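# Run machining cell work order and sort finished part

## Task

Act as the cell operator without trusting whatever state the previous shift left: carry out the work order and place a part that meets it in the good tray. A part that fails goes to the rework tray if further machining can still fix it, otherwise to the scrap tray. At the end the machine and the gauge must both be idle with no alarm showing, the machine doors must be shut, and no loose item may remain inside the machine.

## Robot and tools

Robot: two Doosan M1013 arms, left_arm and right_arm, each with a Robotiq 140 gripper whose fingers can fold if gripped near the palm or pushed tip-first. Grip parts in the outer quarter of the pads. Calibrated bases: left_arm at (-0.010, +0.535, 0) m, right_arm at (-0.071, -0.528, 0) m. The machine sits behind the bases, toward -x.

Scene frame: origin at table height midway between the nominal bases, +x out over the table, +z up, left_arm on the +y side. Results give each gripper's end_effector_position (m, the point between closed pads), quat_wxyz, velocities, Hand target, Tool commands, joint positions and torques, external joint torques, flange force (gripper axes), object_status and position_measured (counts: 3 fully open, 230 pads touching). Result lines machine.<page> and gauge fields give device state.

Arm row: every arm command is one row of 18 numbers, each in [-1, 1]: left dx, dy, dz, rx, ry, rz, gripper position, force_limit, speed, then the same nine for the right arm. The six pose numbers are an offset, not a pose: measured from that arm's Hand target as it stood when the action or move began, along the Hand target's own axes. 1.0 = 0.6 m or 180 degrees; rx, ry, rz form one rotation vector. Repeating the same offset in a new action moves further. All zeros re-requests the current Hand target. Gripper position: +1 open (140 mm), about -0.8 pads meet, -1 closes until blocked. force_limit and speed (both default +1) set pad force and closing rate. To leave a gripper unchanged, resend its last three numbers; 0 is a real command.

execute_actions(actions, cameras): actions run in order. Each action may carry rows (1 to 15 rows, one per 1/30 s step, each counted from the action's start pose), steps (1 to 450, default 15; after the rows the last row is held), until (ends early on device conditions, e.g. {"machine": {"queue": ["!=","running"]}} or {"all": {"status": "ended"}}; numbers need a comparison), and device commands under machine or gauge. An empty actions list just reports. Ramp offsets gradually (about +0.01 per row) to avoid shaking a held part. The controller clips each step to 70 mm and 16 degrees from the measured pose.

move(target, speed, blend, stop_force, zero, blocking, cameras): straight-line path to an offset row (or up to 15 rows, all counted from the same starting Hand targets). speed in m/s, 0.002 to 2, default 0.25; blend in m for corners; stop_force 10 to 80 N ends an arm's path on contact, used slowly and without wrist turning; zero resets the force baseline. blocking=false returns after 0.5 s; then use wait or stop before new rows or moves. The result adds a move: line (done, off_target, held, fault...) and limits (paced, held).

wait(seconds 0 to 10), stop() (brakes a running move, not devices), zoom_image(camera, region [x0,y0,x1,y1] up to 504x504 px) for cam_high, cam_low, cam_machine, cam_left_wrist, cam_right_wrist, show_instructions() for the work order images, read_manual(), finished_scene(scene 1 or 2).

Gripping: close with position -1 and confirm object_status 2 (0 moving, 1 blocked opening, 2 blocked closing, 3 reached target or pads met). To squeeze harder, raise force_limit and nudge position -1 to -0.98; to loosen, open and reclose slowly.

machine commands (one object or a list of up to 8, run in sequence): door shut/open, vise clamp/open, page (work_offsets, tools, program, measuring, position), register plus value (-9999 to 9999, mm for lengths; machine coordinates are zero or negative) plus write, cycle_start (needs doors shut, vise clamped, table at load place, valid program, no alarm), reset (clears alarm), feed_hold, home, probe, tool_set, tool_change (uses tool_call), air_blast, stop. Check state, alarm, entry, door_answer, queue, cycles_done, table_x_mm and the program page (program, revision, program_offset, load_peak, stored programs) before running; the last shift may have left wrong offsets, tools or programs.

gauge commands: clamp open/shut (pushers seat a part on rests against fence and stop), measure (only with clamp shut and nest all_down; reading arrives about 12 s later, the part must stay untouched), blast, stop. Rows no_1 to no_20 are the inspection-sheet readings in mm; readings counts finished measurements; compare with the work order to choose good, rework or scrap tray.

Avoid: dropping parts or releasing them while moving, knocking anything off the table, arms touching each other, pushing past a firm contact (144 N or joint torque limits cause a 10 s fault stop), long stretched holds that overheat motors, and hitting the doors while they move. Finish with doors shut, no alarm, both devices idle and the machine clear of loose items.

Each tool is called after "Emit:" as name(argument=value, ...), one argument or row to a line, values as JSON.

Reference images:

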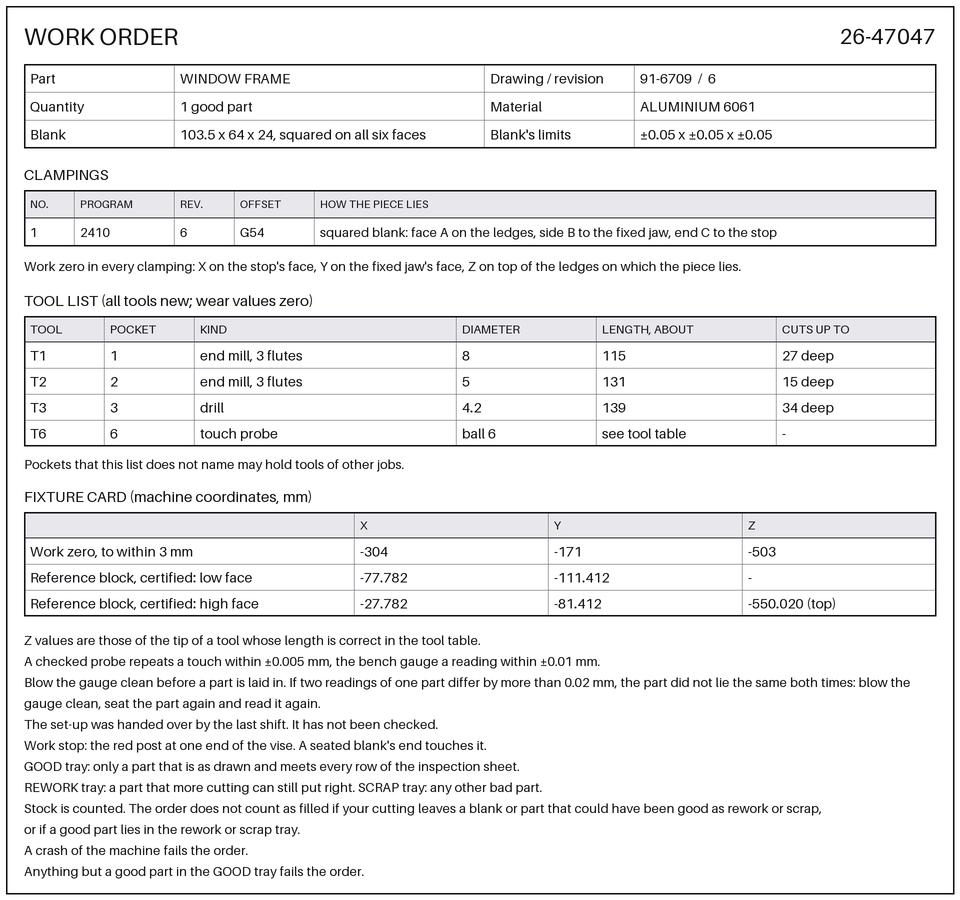

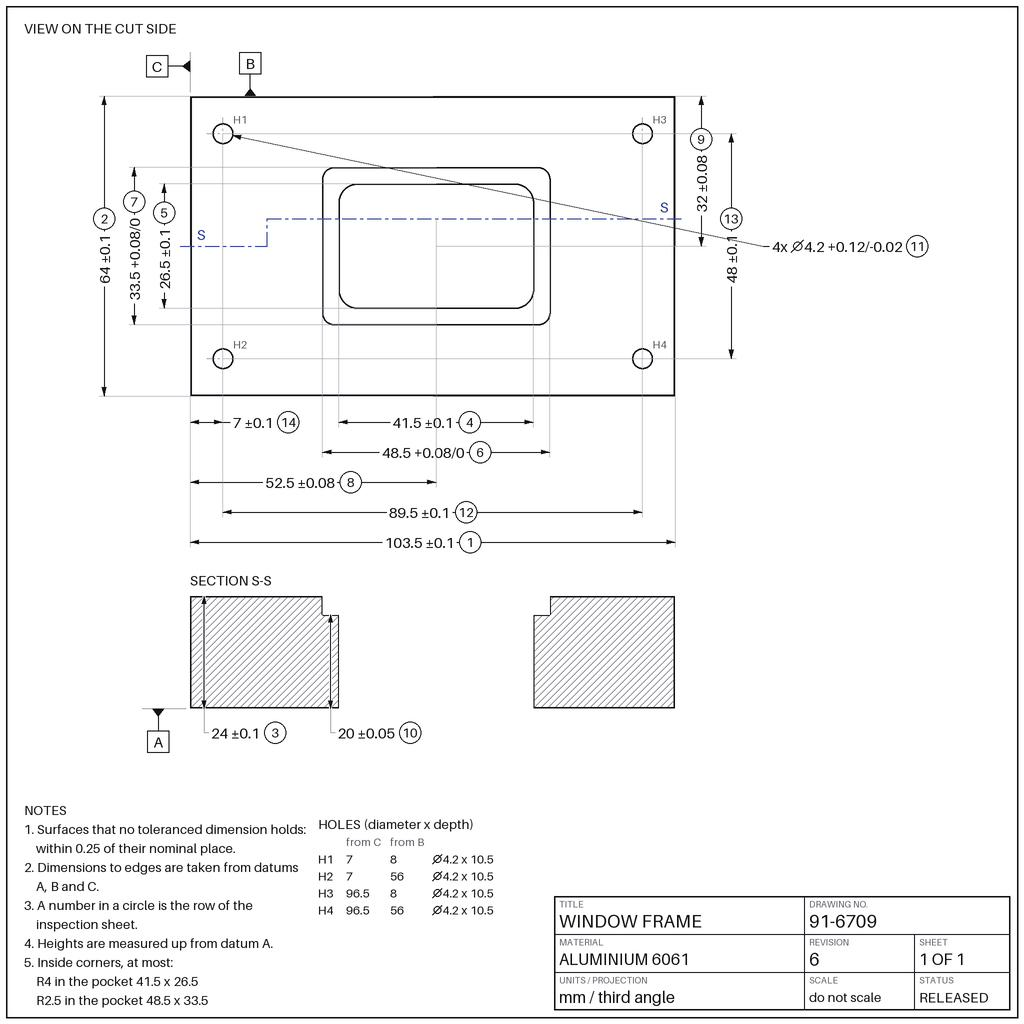

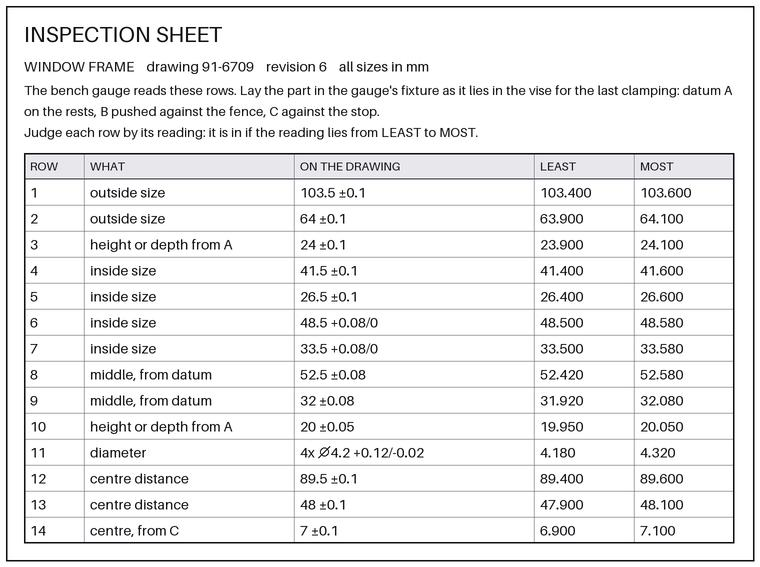

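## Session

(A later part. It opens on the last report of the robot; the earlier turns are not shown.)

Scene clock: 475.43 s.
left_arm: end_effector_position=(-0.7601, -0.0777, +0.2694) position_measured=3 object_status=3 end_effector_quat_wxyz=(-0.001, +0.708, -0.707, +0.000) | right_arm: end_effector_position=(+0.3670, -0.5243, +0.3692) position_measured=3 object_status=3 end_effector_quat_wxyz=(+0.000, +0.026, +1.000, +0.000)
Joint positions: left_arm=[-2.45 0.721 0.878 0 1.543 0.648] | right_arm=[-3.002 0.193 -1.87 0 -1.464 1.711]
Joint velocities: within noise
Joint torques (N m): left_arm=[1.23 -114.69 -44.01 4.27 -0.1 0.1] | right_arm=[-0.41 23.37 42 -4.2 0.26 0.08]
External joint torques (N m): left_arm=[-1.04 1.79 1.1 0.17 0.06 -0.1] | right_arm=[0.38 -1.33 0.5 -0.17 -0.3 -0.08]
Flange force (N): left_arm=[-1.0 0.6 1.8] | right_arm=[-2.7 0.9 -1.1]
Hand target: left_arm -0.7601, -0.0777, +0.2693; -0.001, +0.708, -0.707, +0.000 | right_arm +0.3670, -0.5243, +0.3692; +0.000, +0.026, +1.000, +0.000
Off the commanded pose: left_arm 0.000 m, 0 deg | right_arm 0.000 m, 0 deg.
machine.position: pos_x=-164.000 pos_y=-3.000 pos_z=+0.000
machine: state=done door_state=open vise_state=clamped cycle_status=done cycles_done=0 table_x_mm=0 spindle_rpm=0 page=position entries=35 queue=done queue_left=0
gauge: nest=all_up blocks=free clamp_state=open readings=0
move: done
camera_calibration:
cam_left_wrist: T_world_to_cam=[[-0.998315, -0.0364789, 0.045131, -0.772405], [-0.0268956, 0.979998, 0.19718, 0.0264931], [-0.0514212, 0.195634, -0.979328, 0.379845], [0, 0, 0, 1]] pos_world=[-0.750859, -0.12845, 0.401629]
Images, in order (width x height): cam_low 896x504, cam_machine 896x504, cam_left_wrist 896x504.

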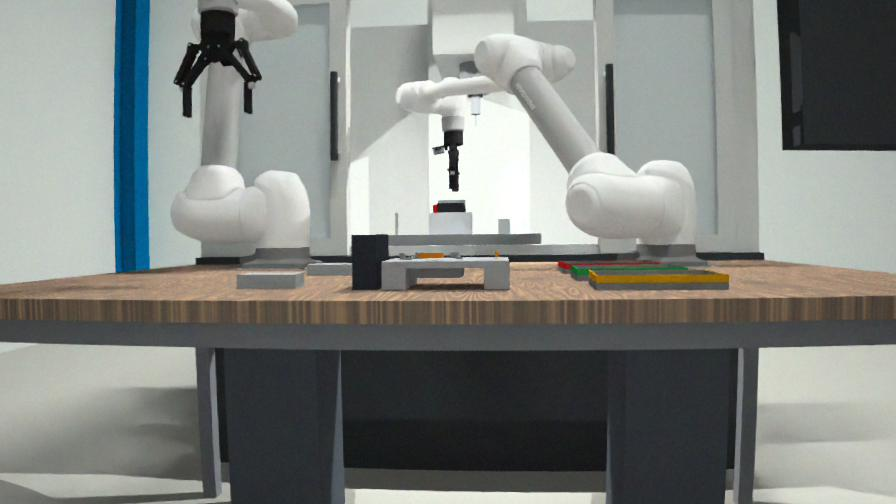

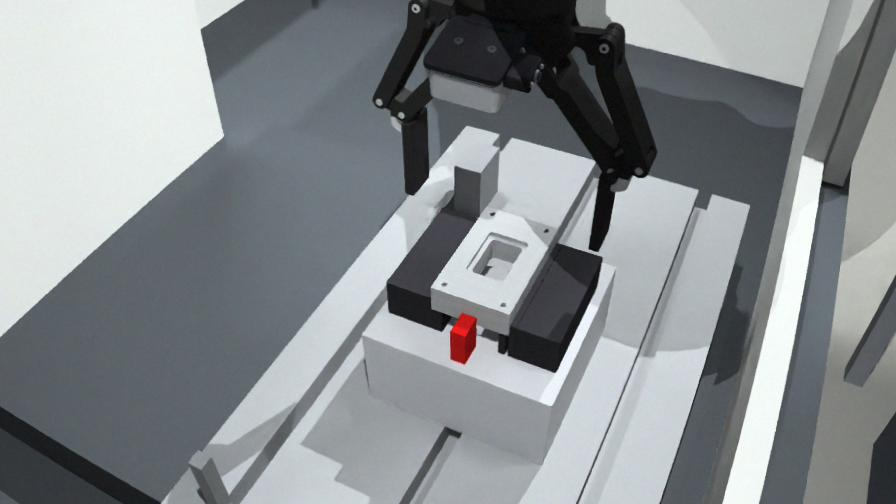

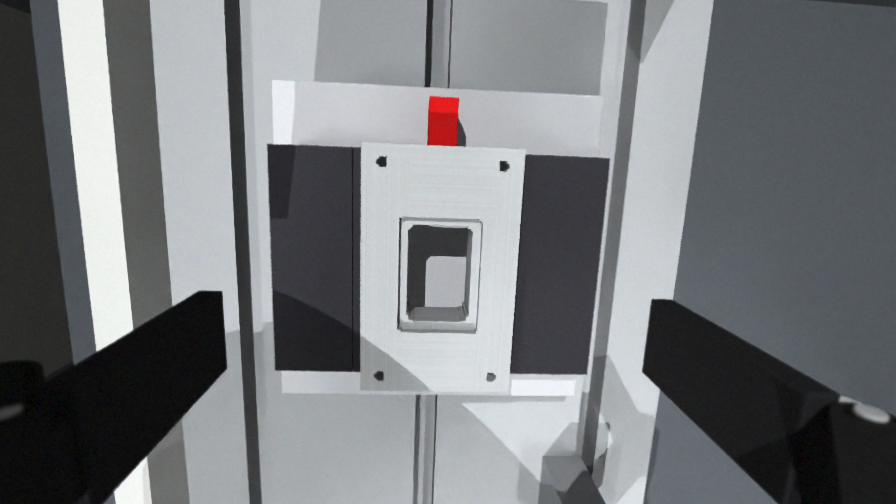

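Emit:
move(
  target=[0.008,0.005,0.0507,0,0,0,1,0.0,-1,0,0,0,0,0,0,1,1,1],
  speed=0.06,
  cameras=["cam_low", "cam_machine", "cam_left_wrist"],
)

Emit:
zoom_image(
  camera="cam_machine",
  region=[340, 100, 660, 400],
)

Scene clock: 521.53 s.
left_arm: end_effector_position=(-0.7631, -0.0825, +0.2389) position_measured=3 object_status=3 end_effector_quat_wxyz=(-0.001, +0.708, -0.707, +0.000) | right_arm: end_effector_position=(+0.3670, -0.5243, +0.3692) position_measured=3 object_status=3 end_effector_quat_wxyz=(+0.000, +0.026, +1.000, +0.000)
Joint positions: left_arm=[-2.448 0.736 0.908 0 1.499 0.65] | right_arm=[-3.002 0.193 -1.87 0 -1.464 1.711]
Joint velocities: within noise
Joint torques (N m): left_arm=[1.05 -115.45 -44.07 4.26 -0.16 0.13] | right_arm=[-0.55 23.3 42.07 -4.21 0.24 0.08]
External joint torques (N m): left_arm=[-0.7 1.7 1.3 0.17 0.13 -0.13] | right_arm=[0.52 -1.15 0.5 -0.16 -0.28 -0.08]
Flange force (N): left_arm=[-1.3 -0.2 2.0] | right_arm=[-2.3 1.1 -1.1]
Hand target: left_arm -0.7631, -0.0825, +0.2389; -0.001, +0.708, -0.707, +0.000 | right_arm +0.3670, -0.5243, +0.3692; +0.000, +0.026, +1.000, +0.000
Off the commanded pose: left_arm 0.000 m, 0 deg | right_arm 0.000 m, 0 deg.
machine.position: pos_x=-164.000 pos_y=-3.000 pos_z=+0.000
machine: state=done door_state=open vise_state=clamped cycle_status=done cycles_done=0 table_x_mm=0 spindle_rpm=0 page=position entries=35 queue=done queue_left=0
gauge: nest=all_up blocks=free clamp_state=open readings=0
move: done
camera_calibration:
cam_left_wrist: T_world_to_cam=[[-0.998315, -0.0364789, 0.045131, -0.774099], [-0.0268956, 0.979998, 0.19718, 0.0371331], [-0.0514212, 0.195634, -0.979328, 0.350766], [0, 0, 0, 1]] pos_world=[-0.753759, -0.13325, 0.371129]
Images, in order (width x height): cam_low 896x504, cam_machine 896x504, cam_left_wrist 896x504.

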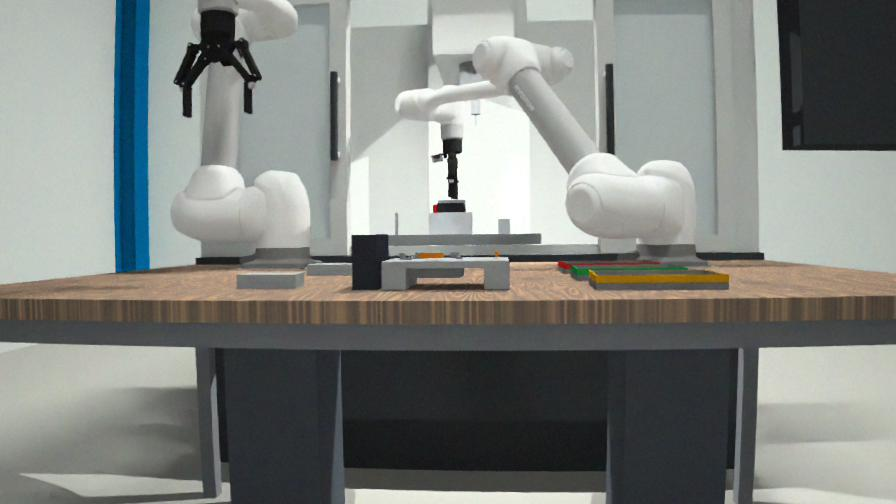

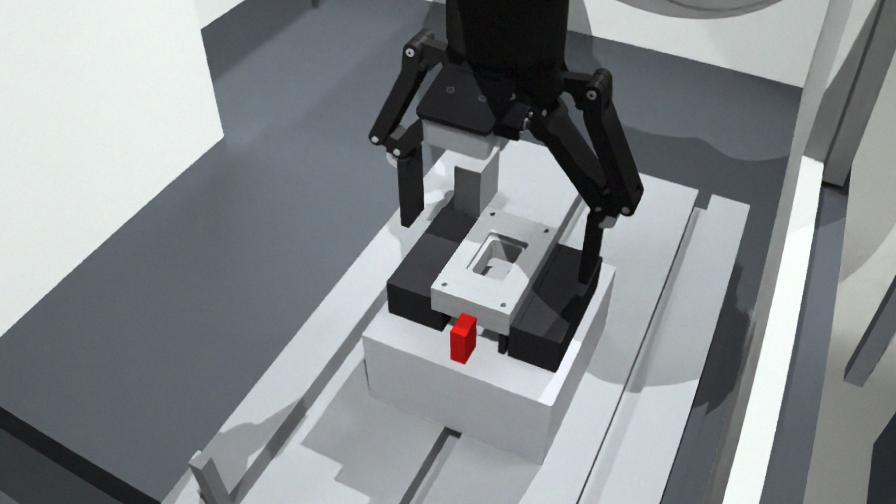

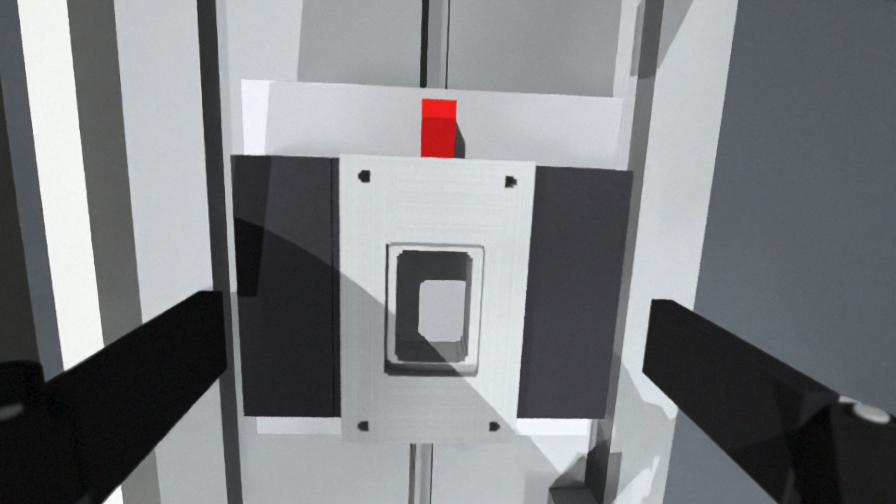

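Scaled by 1.575 from the camera's 896x504 image, which has a finer 1280x720 frame.

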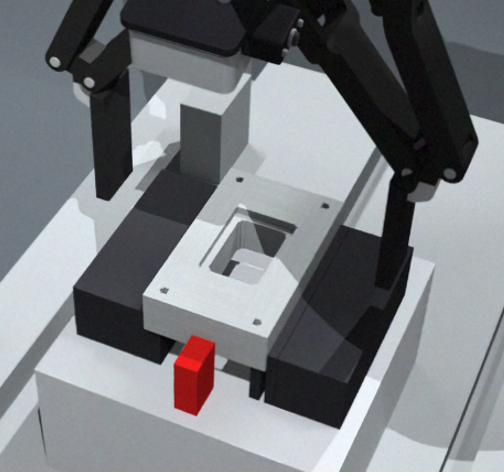

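Emit:
move(
  target=[0.0,0.0,-0.0117,0,0,0,1,0.0,-1,0,0,0,0,0,0,1,1,1],
  speed=0.06,
  cameras=[],
)

Emit:
execute_actions(
  actions=[
    {"rows":[[0,0,0,0,0,0,0.1,0.0,-0.5,0,0,0,0,0,0,1,1,1]],"steps":45,"machine":{"vise":"open"}},
  ],
  cameras=["cam_machine", "cam_left_wrist"],
)

Emit:
zoom_image(
  camera="cam_machine",
  region=[340, 100, 660, 400],
)

Scene clock: 558.87 s.
left_arm: end_effector_position=(-0.7631, -0.0825, +0.2460) position_measured=3 object_status=3 end_effector_quat_wxyz=(-0.001, +0.708, -0.707, +0.000) | right_arm: end_effector_position=(+0.3670, -0.5243, +0.3692) position_measured=3 object_status=3 end_effector_quat_wxyz=(+0.000, +0.026, +1.000, +0.000)
Joint positions: left_arm=[-2.448 0.735 0.897 0 1.511 0.65] | right_arm=[-3.002 0.193 -1.87 0 -1.464 1.711]
Joint velocities: within noise
Joint torques (N m): left_arm=[1.33 -115.04 -44.05 4.27 -0.09 0.11] | right_arm=[-0.38 23.37 41.95 -4.16 0.25 0.06]
External joint torques (N m): left_arm=[-0.92 2 1.57 0.14 0.06 -0.11] | right_arm=[0.42 -1.22 0.67 -0.22 -0.29 -0.06]
Flange force (N): left_arm=[-1.7 -0.5 2.6] | right_arm=[-2.7 1.0 -1.4]
Hand target: left_arm -0.7631, -0.0825, +0.2459; -0.001, +0.708, -0.707, +0.000 | right_arm +0.3670, -0.5243, +0.3692; +0.000, +0.026, +1.000, +0.000
Off the commanded pose: left_arm 0.000 m, 0 deg | right_arm 0.000 m, 0 deg.
machine.position: pos_x=-164.000 pos_y=-3.000 pos_z=+0.000
machine: state=done door_state=open vise_state=clamped cycle_status=done cycles_done=0 table_x_mm=0 spindle_rpm=0 page=position entries=35 queue=done queue_left=0
gauge: nest=all_up blocks=free clamp_state=open readings=0
move: done
No camera images: "cameras" was empty.

Scene clock: 560.57 s.
left_arm: end_effector_position=(-0.7631, -0.0825, +0.2460) position_measured=117 object_status=3 end_effector_quat_wxyz=(-0.001, +0.708, -0.707, +0.000) | right_arm: end_effector_position=(+0.3670, -0.5243, +0.3692) position_measured=3 object_status=3 end_effector_quat_wxyz=(+0.000, +0.026, +1.000, +0.000)
Joint positions: left_arm=[-2.448 0.735 0.897 0 1.511 0.65] | right_arm=[-3.002 0.193 -1.87 0 -1.464 1.711]
Joint velocities: within noise
Joint torques (N m): left_arm=[1.62 -115.06 -43.99 4.26 -0.13 0.09] | right_arm=[-0.32 23.21 41.97 -4.19 0.22 0.09]
External joint torques (N m): left_arm=[-0.99 1.5 1.32 0.18 0.11 -0.09] | right_arm=[0.41 -1.2 0.58 -0.17 -0.27 -0.09]
Flange force (N): left_arm=[-1.8 -0.5 2.1] | right_arm=[-2.6 0.9 -1.2]
Hand target: left_arm -0.7631, -0.0825, +0.2459; -0.001, +0.708, -0.707, +0.000 | right_arm +0.3670, -0.5243, +0.3692; +0.000, +0.026, +1.000, +0.000
Off the commanded pose: left_arm 0.000 m, 0 deg | right_arm 0.000 m, 0 deg.
machine.position: pos_x=-164.000 pos_y=-3.000 pos_z=+0.000
machine: state=idle door_state=open vise_state=open cycle_status=done cycles_done=0 table_x_mm=0 spindle_rpm=0 page=position entries=35 queue=done queue_left=0
gauge: nest=all_up blocks=free clamp_state=open readings=0
camera_calibration:
cam_left_wrist: T_world_to_cam=[[-0.998315, -0.0364789, 0.045131, -0.77442], [-0.0268956, 0.979998, 0.19718, 0.0357331], [-0.0514212, 0.195634, -0.979328, 0.357719], [0, 0, 0, 1]] pos_world=[-0.753759, -0.13325, 0.378229]
Images, in order (width x height): cam_machine 896x504, cam_left_wrist 896x504.

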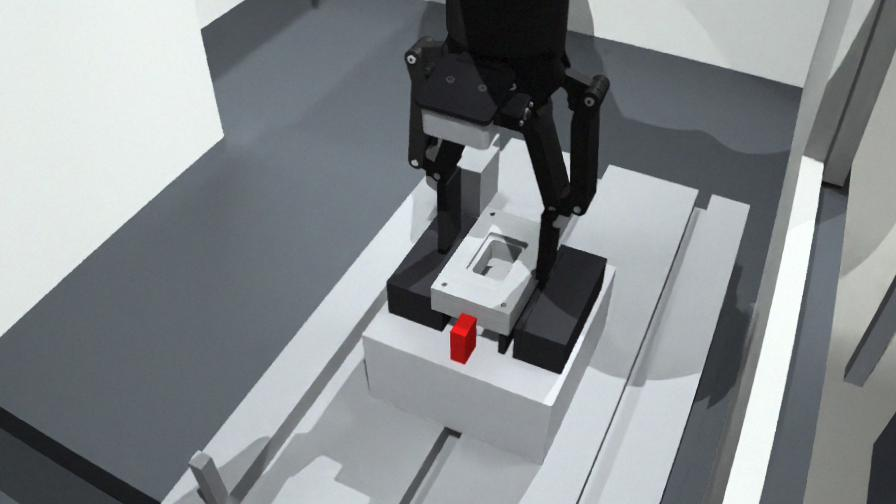

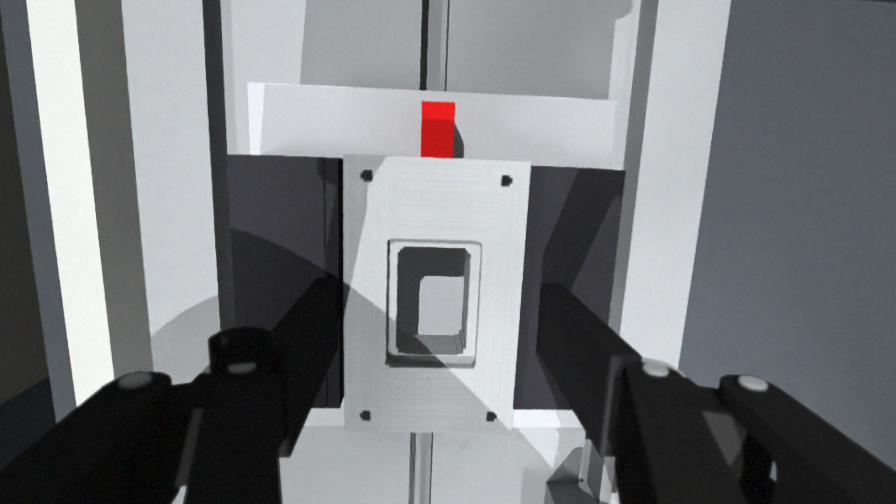

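Scaled by 1.575 from the camera's 896x504 image, which has a finer 1280x720 frame.

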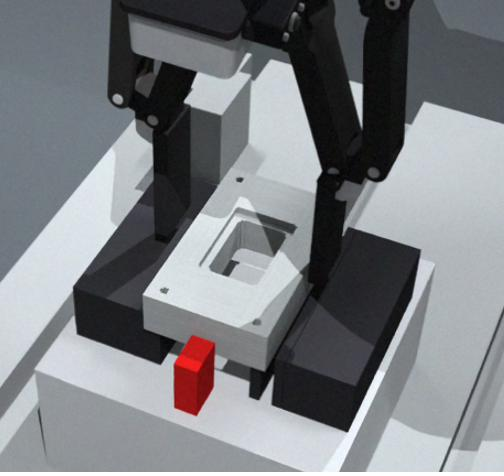

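Emit:
move(
  target=[0.0,-0.0048,0,0,0,0,0.1,0.0,-0.5,0,0,0,0,0,0,1,1,1],
  speed=0.06,
  cameras=[],
)

Emit:
execute_actions(
  actions=[
    {"rows":[[0,0,0,0,0,0,-1,0.0,-1,0,0,0,0,0,0,1,1,1]],"steps":60},
  ],
  cameras=["cam_machine", "cam_left_wrist"],
)

Emit:
zoom_image(
  camera="cam_machine",
  region=[340, 100, 660, 400],
)

Scene clock: 576.77 s.
left_arm: end_effector_position=(-0.7602, -0.0825, +0.2459) position_measured=117 object_status=3 end_effector_quat_wxyz=(-0.001, +0.708, -0.707, +0.000) | right_arm: end_effector_position=(+0.3670, -0.5243, +0.3692) position_measured=3 object_status=3 end_effector_quat_wxyz=(+0.000, +0.026, +1.000, +0.000)
Joint positions: left_arm=[-2.446 0.73 0.905 0 1.508 0.652] | right_arm=[-3.002 0.193 -1.87 0 -1.464 1.711]
Joint velocities: within noise
Joint torques (N m): left_arm=[1.19 -114.75 -44.12 4.2 -0.17 0.13] | right_arm=[-0.64 23.26 41.99 -4.19 0.25 0.09]
External joint torques (N m): left_arm=[-0.86 1.55 1.39 0.23 0.14 -0.13] | right_arm=[0.74 -1.2 0.57 -0.17 -0.29 -0.09]
Flange force (N): left_arm=[-1.8 -0.6 2.2] | right_arm=[-2.5 1.6 -1.3]
Hand target: left_arm -0.7602, -0.0825, +0.2459; -0.001, +0.708, -0.707, +0.000 | right_arm +0.3670, -0.5243, +0.3692; +0.000, +0.026, +1.000, +0.000
Off the commanded pose: left_arm 0.000 m, 0 deg | right_arm 0.000 m, 0 deg.
machine.position: pos_x=-164.000 pos_y=-3.000 pos_z=+0.000
machine: state=idle door_state=open vise_state=open cycle_status=done cycles_done=0 table_x_mm=0 spindle_rpm=0 page=position entries=35 queue=done queue_left=0
gauge: nest=all_up blocks=free clamp_state=open readings=0
move: done
No camera images: "cameras" was empty.

Scene clock: 578.97 s.
left_arm: end_effector_position=(-0.7602, -0.0825, +0.2460) position_measured=135 object_status=2 end_effector_quat_wxyz=(-0.001, +0.708, -0.707, +0.000) | right_arm: end_effector_position=(+0.3670, -0.5243, +0.3692) position_measured=3 object_status=3 end_effector_quat_wxyz=(+0.000, +0.026, +1.000, +0.000)
Joint positions: left_arm=[-2.446 0.73 0.905 0 1.508 0.652] | right_arm=[-3.002 0.193 -1.87 0 -1.464 1.711]
Joint velocities: within noise
Joint torques (N m): left_arm=[2.38 -107.86 -40.42 4.48 -0.19 -0.01] | right_arm=[-0.41 23.37 41.97 -4.19 0.27 0.06]
External joint torques (N m): left_arm=[-1.99 -4.21 -1.85 -0.09 0.16 0.01] | right_arm=[0.43 -1.35 0.56 -0.19 -0.31 -0.06]
Flange force (N): left_arm=[-2.7 -0.1 -3.7] | right_arm=[-2.8 1.0 -1.3]
Hand target: left_arm -0.7602, -0.0825, +0.2459; -0.001, +0.708, -0.707, +0.000 | right_arm +0.3670, -0.5243, +0.3692; +0.000, +0.026, +1.000, +0.000
Off the commanded pose: left_arm 0.000 m, 0 deg | right_arm 0.000 m, 0 deg.
machine.position: pos_x=-164.000 pos_y=-3.000 pos_z=+0.000
machine: state=idle door_state=open vise_state=open cycle_status=done cycles_done=0 table_x_mm=0 spindle_rpm=0 page=position entries=35 queue=done queue_left=0
gauge: nest=all_up blocks=free clamp_state=open readings=0
camera_calibration:
cam_left_wrist: T_world_to_cam=[[-0.998315, -0.0364789, 0.045131, -0.771624], [-0.0268956, 0.979998, 0.19718, 0.0358084], [-0.0514212, 0.195634, -0.979328, 0.357863], [0, 0, 0, 1]] pos_world=[-0.750959, -0.13325, 0.378229]
Images, in order (width x height): cam_machine 896x504, cam_left_wrist 896x504.

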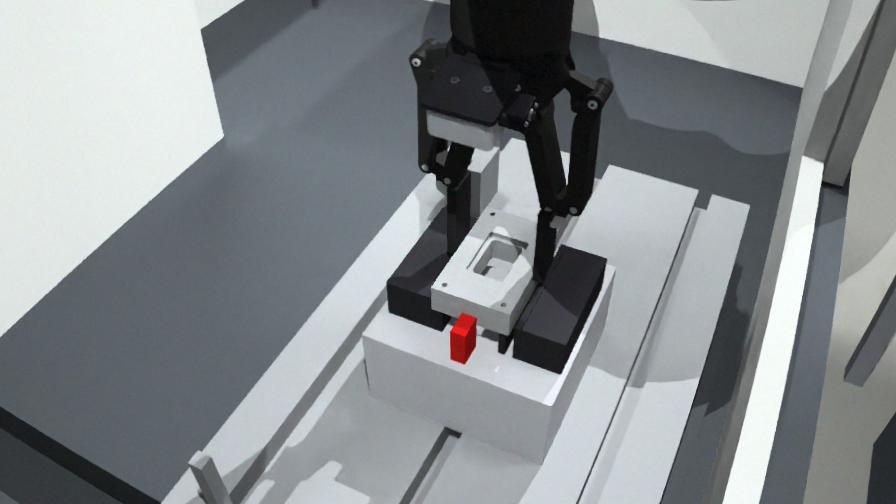

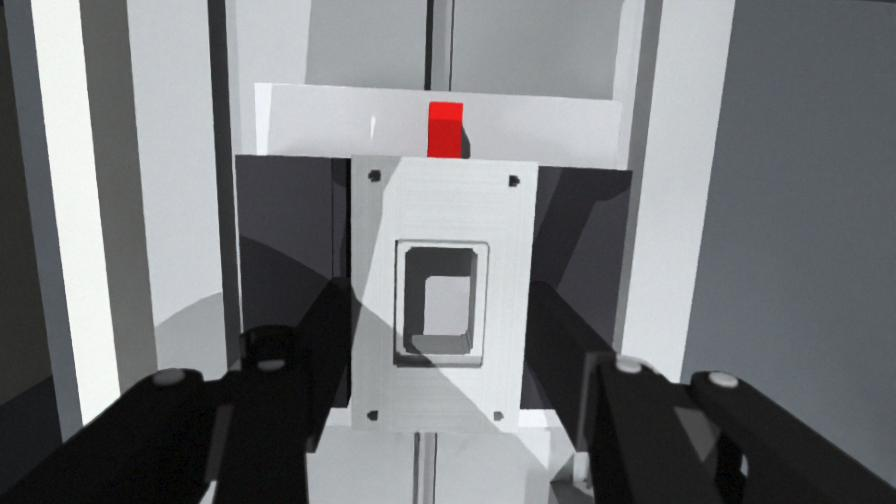

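Scaled by 1.575 from the camera's 896x504 image, which has a finer 1280x720 frame.

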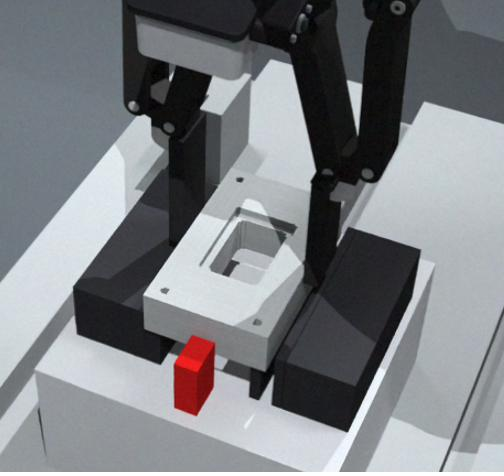

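Emit:
move(
  target=[0,0,-0.05,0,0,0,-1,0.0,-1,0,0,0,0,0,0,1,1,1],
  speed=0.05,
  cameras=["cam_machine", "cam_left_wrist"],
)

Scene clock: 592.07 s.
left_arm: end_effector_position=(-0.7602, -0.0825, +0.2761) position_measured=135 object_status=2 end_effector_quat_wxyz=(-0.001, +0.708, -0.707, +0.000) | right_arm: end_effector_position=(+0.3670, -0.5243, +0.3692) position_measured=3 object_status=3 end_effector_quat_wxyz=(+0.000, +0.026, +1.000, +0.000)
Joint positions: left_arm=[-2.446 0.728 0.855 0 1.56 0.652] | right_arm=[-3.002 0.193 -1.87 0 -1.464 1.711]
Joint velocities: within noise
Joint torques (N m): left_arm=[1.44 -117.68 -46.05 4.25 -0.31 0.09] | right_arm=[-0.36 23.21 42.1 -4.22 0.24 0.06]
External joint torques (N m): left_arm=[-1.14 5.14 3.43 0.17 0.27 -0.09] | right_arm=[0.46 -1.13 0.42 -0.15 -0.29 -0.06]
Flange force (N): left_arm=[-1.8 -0.2 5.6] | right_arm=[-2.2 1.0 -1.0]
Hand target: left_arm -0.7603, -0.0825, +0.2759; -0.001, +0.708, -0.707, +0.000 | right_arm +0.3670, -0.5243, +0.3692; +0.000, +0.026, +1.000, +0.000
Off the commanded pose: left_arm 0.000 m, 0 deg | right_arm 0.000 m, 0 deg.
machine.position: pos_x=-164.000 pos_y=-3.000 pos_z=+0.000
machine: state=idle door_state=open vise_state=open cycle_status=done cycles_done=0 table_x_mm=0 spindle_rpm=0 page=position entries=35 queue=done queue_left=0
gauge: nest=all_up blocks=free clamp_state=open readings=0
move: done
camera_calibration:
cam_left_wrist: T_world_to_cam=[[-0.99831, -0.0364947, 0.0452334, -0.773023], [-0.026896, 0.980017, 0.197087, 0.0299142], [-0.0515221, 0.195537, -0.979342, 0.387257], [0, 0, 0, 1]] pos_world=[-0.75096, -0.133251, 0.408328]
Images, in order (width x height): cam_machine 896x504, cam_left_wrist 896x504.

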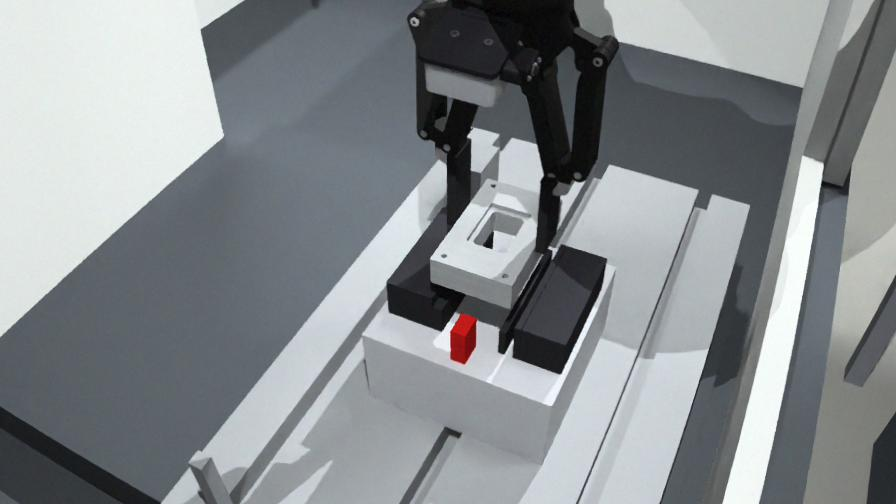

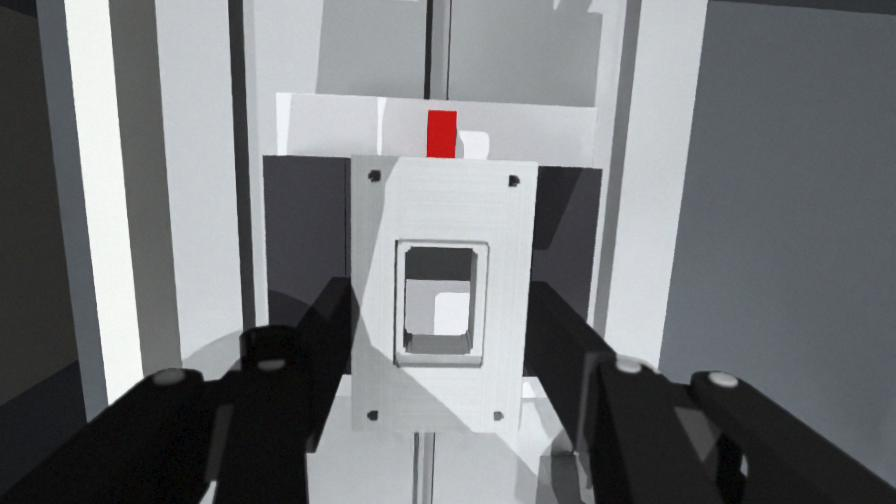

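Emit:
move(
  target=[
    [-0.004,-0.35,-0.04,0,0,0,-1,0.0,-1,0,0,0,0,0,0,1,1,1],
    [-0.083,-0.517,-0.24,0,0,0,-1,0.0,-1,0,0,0,0,0,0,1,1,1],
    [-0.267,-0.933,-0.29,0,0,0,-1,0.0,-1,0,0,0,0,0,0,1,1,1],
  ],
  speed=0.2,
  blend=0.05,
  cameras=["cam_left_wrist"],
)

Emit:
move(
  target=[
    [0.02,-0.45,0,0,0,0,-1,0.0,-1,0,0,0,0,0,0,1,1,1],
    [0.13,-0.95,0,0,0,0,-1,0.0,-1,0,0,0,0,0,0,1,1,1],
  ],
  speed=0.25,
  blend=0.05,
  cameras=["cam_left_wrist", "cam_machine"],
)

Emit:
zoom_image(
  camera="cam_machine",
  region=[340, 100, 660, 400],
)

Scene clock: 640.67 s.
left_arm: end_effector_position=(-0.2009, +0.0782, +0.4507) position_measured=135 object_status=2 end_effector_quat_wxyz=(-0.001, +0.708, -0.707, +0.000) | right_arm: end_effector_position=(+0.3670, -0.5243, +0.3692) position_measured=3 object_status=3 end_effector_quat_wxyz=(+0.000, +0.026, +1.000, +0.000)
Joint positions: left_arm=[-1.994 -0.104 1.65 0.001 1.597 1.104] | right_arm=[-3.002 0.193 -1.87 0 -1.464 1.711]
Joint velocities: within noise
Joint torques (N m): left_arm=[1.63 -33.6 -46.09 4.24 -0.18 0.16] | right_arm=[-0.6 23.47 41.97 -4.19 0.24 0.09]
External joint torques (N m): left_arm=[-1.52 1.9 3.43 0.16 0.13 -0.16] | right_arm=[0.67 -1.37 0.59 -0.18 -0.29 -0.09]
Flange force (N): left_arm=[-3.2 2.3 6.0] | right_arm=[-2.8 1.5 -1.3]
Hand target: left_arm -0.2009, +0.0782, +0.4507; -0.001, +0.708, -0.707, +0.000 | right_arm +0.3670, -0.5243, +0.3692; +0.000, +0.026, +1.000, +0.000
Off the commanded pose: left_arm 0.000 m, 0 deg | right_arm 0.000 m, 0 deg.
machine.position: pos_x=-164.000 pos_y=-3.000 pos_z=+0.000
machine: state=idle door_state=open vise_state=open cycle_status=done cycles_done=0 table_x_mm=0 spindle_rpm=0 page=position entries=35 queue=done queue_left=0
gauge: nest=all_up blocks=free clamp_state=open readings=0
move: done
camera_calibration:
cam_left_wrist: T_world_to_cam=[[-0.99832, -0.0364594, 0.0450333, -0.216487], [-0.0268957, 0.979999, 0.197178, -0.146993], [-0.0513216, 0.195635, -0.979333, 0.55568], [0, 0, 0, 1]] pos_world=[-0.191559, 0.0274495, 0.582929]
Images, in order (width x height): cam_left_wrist 896x504.

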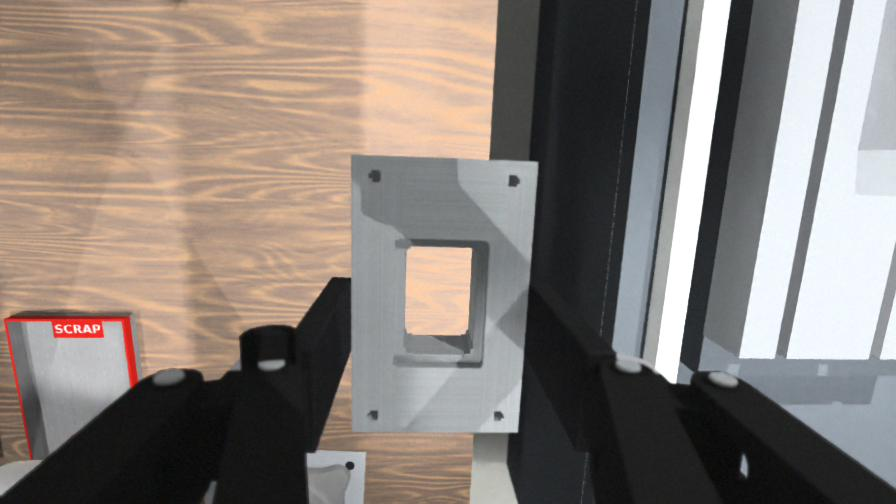

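Scene clock: 643.40 s.
left_arm: end_effector_position=(+0.3692, +0.0010, +0.4513) position_measured=135 object_status=2 end_effector_quat_wxyz=(-0.001, +0.708, -0.707, +0.000) | right_arm: end_effector_position=(+0.3670, -0.5243, +0.3692) position_measured=3 object_status=3 end_effector_quat_wxyz=(+0.000, +0.026, +1.000, +0.000)
Joint positions: left_arm=[-0.964 0.155 1.382 0.001 1.605 2.134] | right_arm=[-3.002 0.193 -1.87 0 -1.464 1.711]
Joint velocities: within noise
Joint torques (N m): left_arm=[0.14 -62.48 -46.18 4.18 -0.18 0.08] | right_arm=[-0.55 23.35 42.07 -4.19 0.18 0.05]
External joint torques (N m): left_arm=[-0.14 3.54 3.45 0.18 0.13 -0.08] | right_arm=[0.54 -1.31 0.44 -0.18 -0.22 -0.05]
Flange force (N): left_arm=[-0.4 0.7 6.0] | right_arm=[-2.5 1.3 -0.9]
Hand target: left_arm +0.3692, +0.0010, +0.4512; -0.001, +0.708, -0.707, +0.000 | right_arm +0.3670, -0.5243, +0.3692; +0.000, +0.026, +1.000, +0.000
Off the commanded pose: left_arm 0.000 m, 0 deg | right_arm 0.000 m, 0 deg.
machine.position: pos_x=-164.000 pos_y=-3.000 pos_z=+0.000
machine: state=idle door_state=open vise_state=open cycle_status=done cycles_done=0 table_x_mm=0 spindle_rpm=0 page=position entries=35 queue=done queue_left=0
gauge: nest=all_up blocks=free clamp_state=open readings=0
move: done
camera_calibration:
cam_left_wrist: T_world_to_cam=[[-0.998315, -0.0364807, 0.0451346, 0.349751], [-0.0269018, 0.980017, 0.197084, -0.0560642], [-0.0514225, 0.195538, -0.979347, 0.60067], [0, 0, 0, 1]] pos_world=[0.378541, -0.0497508, 0.583528]
Images, in order (width x height): cam_machine 896x504, cam_left_wrist 896x504.

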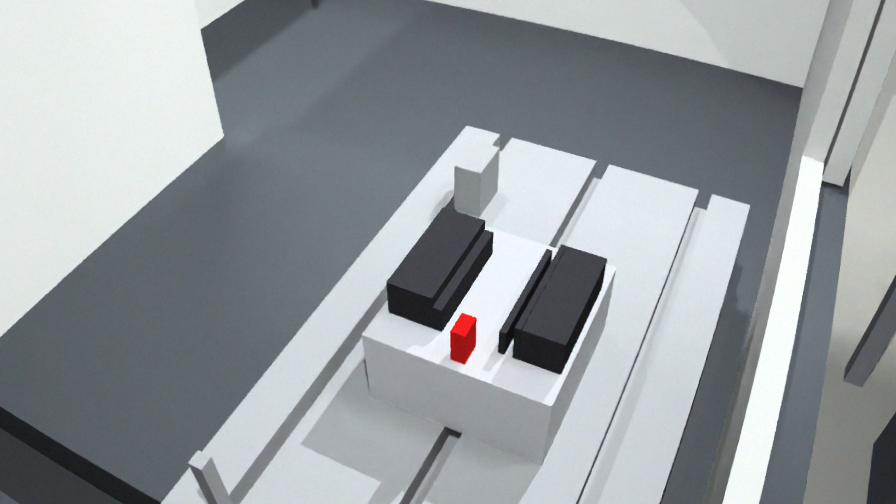

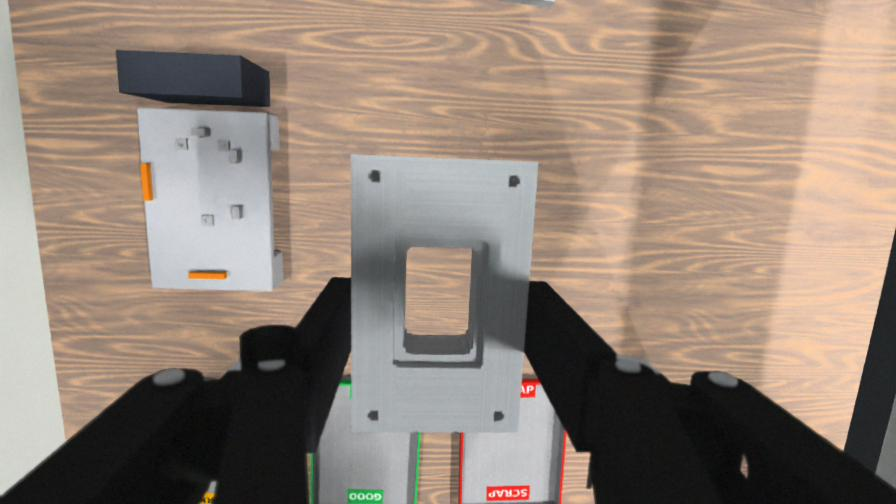

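Scaled by 1.575 from the camera's 896x504 image, which has a finer 1280x720 frame.

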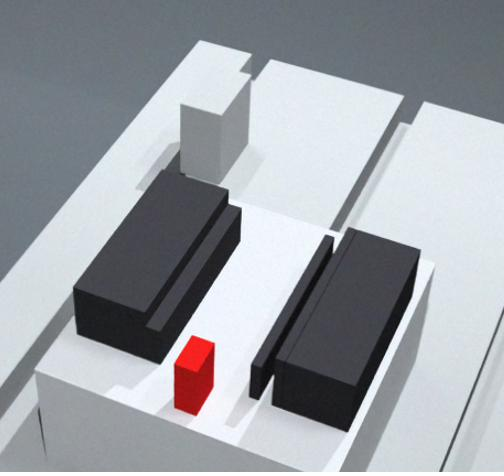

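Emit:
zoom_image(
  camera="cam_left_wrist",
  region=[100, 30, 320, 310],
)

Scaled by 1.800 from the camera's 896x504 image, which has a finer 1280x720 frame.

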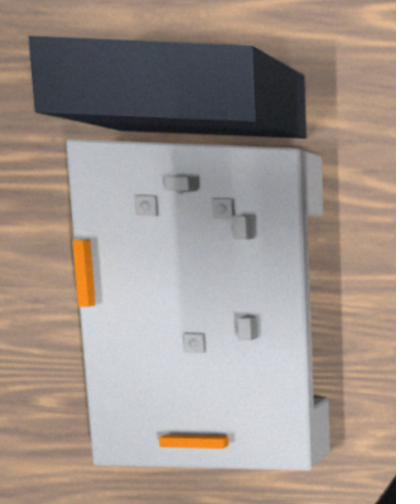

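Emit:
execute_actions(
  actions=[
    {"gauge":{"blast":true},"machine":[{"door":"shut"},{"air_blast":true}],"steps":2},
  ],
  cameras=[],
)

Emit:
move(
  target=[-0.065,-0.4155,0.285,0,0,0,-1,0.0,-1,0,0,0,0,0,0,1,1,1],
  speed=0.2,
  cameras=["cam_left_wrist", "cam_low", "cam_machine"],
)

Emit:
zoom_image(
  camera="cam_left_wrist",
  region=[250, 0, 650, 300],
)

Scene clock: 699.20 s.
left_arm: end_effector_position=(+0.3692, +0.0010, +0.4512) position_measured=135 object_status=2 end_effector_quat_wxyz=(-0.001, +0.708, -0.707, +0.000) | right_arm: end_effector_position=(+0.3670, -0.5243, +0.3692) position_measured=3 object_status=3 end_effector_quat_wxyz=(+0.000, +0.026, +1.000, +0.000)
Joint positions: left_arm=[-0.964 0.155 1.382 0.001 1.605 2.134] | right_arm=[-3.002 0.193 -1.87 0 -1.464 1.711]
Joint velocities: within noise
Joint torques (N m): left_arm=[1.02 -62.49 -46.14 4.14 -0.14 0.13] | right_arm=[-0.52 23.4 41.97 -4.2 0.23 0.1]
External joint torques (N m): left_arm=[-1.04 3.92 3.52 0.21 0.08 -0.13] | right_arm=[0.57 -1.4 0.51 -0.16 -0.27 -0.1]
Flange force (N): left_arm=[0.7 1.7 6.2] | right_arm=[-2.8 1.3 -1.1]
Hand target: left_arm +0.3692, +0.0010, +0.4512; -0.001, +0.708, -0.707, +0.000 | right_arm +0.3670, -0.5243, +0.3692; +0.000, +0.026, +1.000, +0.000
Tool commands: left_gripper/position=-1.0 left_gripper/force_limit=+0.0 left_gripper/speed=-1.0 right_gripper/position=+1.0 right_gripper/force_limit=+1.0 right_gripper/speed=+1.0
Off the commanded pose: left_arm 0.000 m, 0 deg | right_arm 0.000 m, 0 deg.
machine.position: pos_x=-164.000 pos_y=-3.000 pos_z=+0.000
machine: state=idle door_state=between vise_state=open cycle_status=done cycles_done=0 table_x_mm=0 spindle_rpm=0 page=position entries=35 queue=running queue_left=1
gauge: nest=all_up blocks=free clamp_state=open state=busy message=taken readings=0
No camera images: "cameras" was empty.

Scene clock: 701.10 s.
left_arm: end_effector_position=(+0.6187, +0.0405, +0.2806) position_measured=135 object_status=2 end_effector_quat_wxyz=(-0.001, +0.708, -0.707, +0.000) | right_arm: end_effector_position=(+0.3670, -0.5243, +0.3692) position_measured=3 object_status=3 end_effector_quat_wxyz=(+0.000, +0.026, +1.000, +0.000)
Joint positions: left_arm=[-0.668 0.416 1.346 0.002 1.379 2.43] | right_arm=[-3.002 0.193 -1.87 0 -1.464 1.711]
Joint velocities: within noise
Joint torques (N m): left_arm=[1.18 -88.45 -45.38 4.04 -0.11 0.16] | right_arm=[-0.24 23.29 42 -4.19 0.24 0.05]
External joint torques (N m): left_arm=[-1.17 4.18 3.47 0.24 0.07 -0.16] | right_arm=[0.21 -1.19 0.54 -0.19 -0.28 -0.05]
Flange force (N): left_arm=[0.4 2.2 5.9] | right_arm=[-2.6 0.5 -1.2]
Hand target: left_arm +0.6187, +0.0405, +0.2805; -0.001, +0.708, -0.707, +0.000 | right_arm +0.3670, -0.5243, +0.3692; +0.000, +0.026, +1.000, +0.000
Off the commanded pose: left_arm 0.000 m, 0 deg | right_arm 0.000 m, 0 deg.
machine.position: pos_x=-164.000 pos_y=-3.000 pos_z=+0.000
machine: state=busy door_state=shut vise_state=open cycle_status=done cycles_done=0 table_x_mm=0 spindle_rpm=0 page=position entries=36 queue=running queue_left=0
gauge: nest=all_up blocks=free clamp_state=open message=taken readings=0
move: done
camera_calibration:
cam_left_wrist: T_world_to_cam=[[-0.998325, -0.0364398, 0.0449356, 0.607966], [-0.0268959, 0.979999, 0.197175, -0.0544651], [-0.0512219, 0.195636, -0.979338, 0.438469], [0, 0, 0, 1]] pos_world=[0.627942, -0.0102505, 0.412829]
Images, in order (width x height): cam_low 896x504, cam_machine 896x504, cam_left_wrist 896x504.

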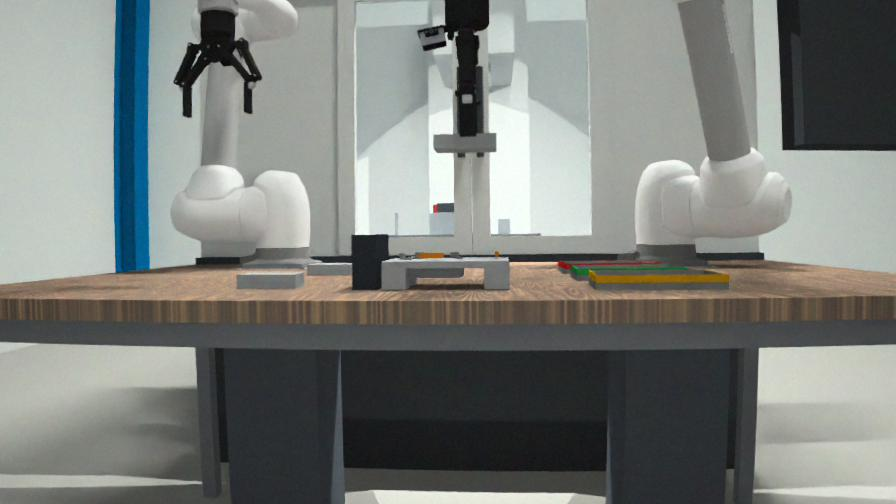

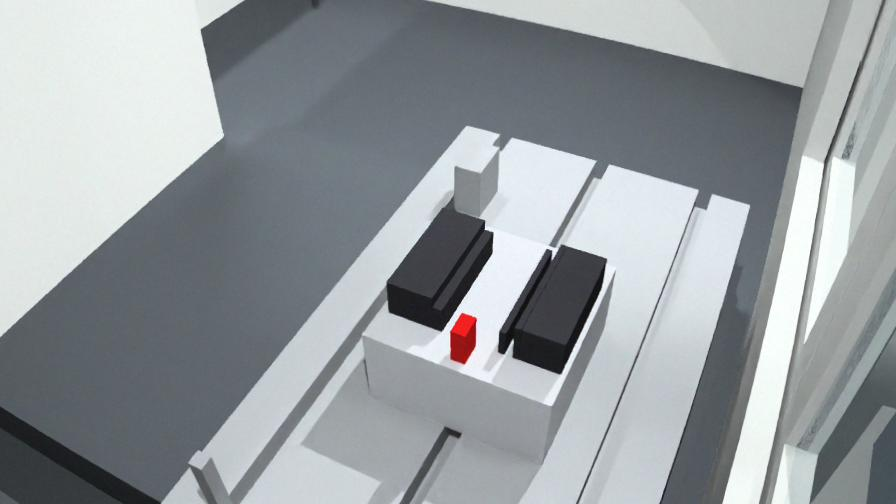

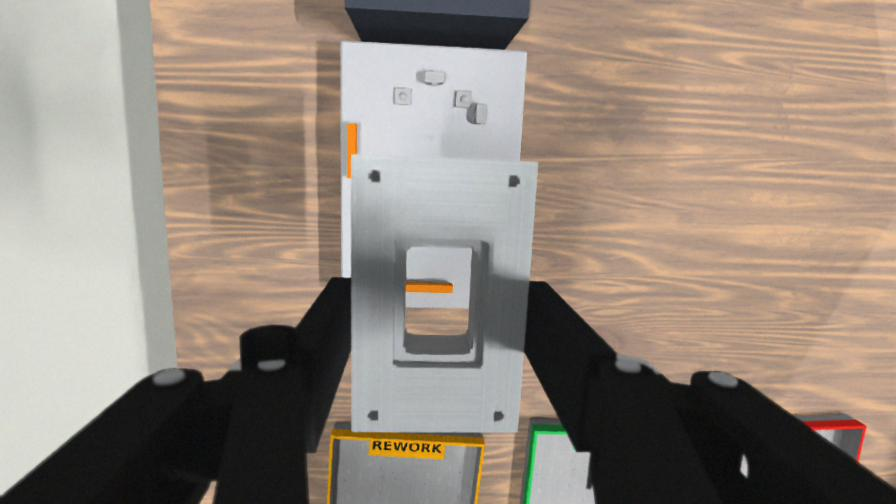

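Scaled by 1.260 from the camera's 896x504 image, which has a finer 1280x720 frame.

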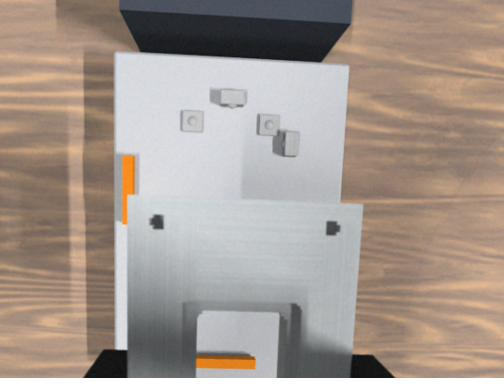

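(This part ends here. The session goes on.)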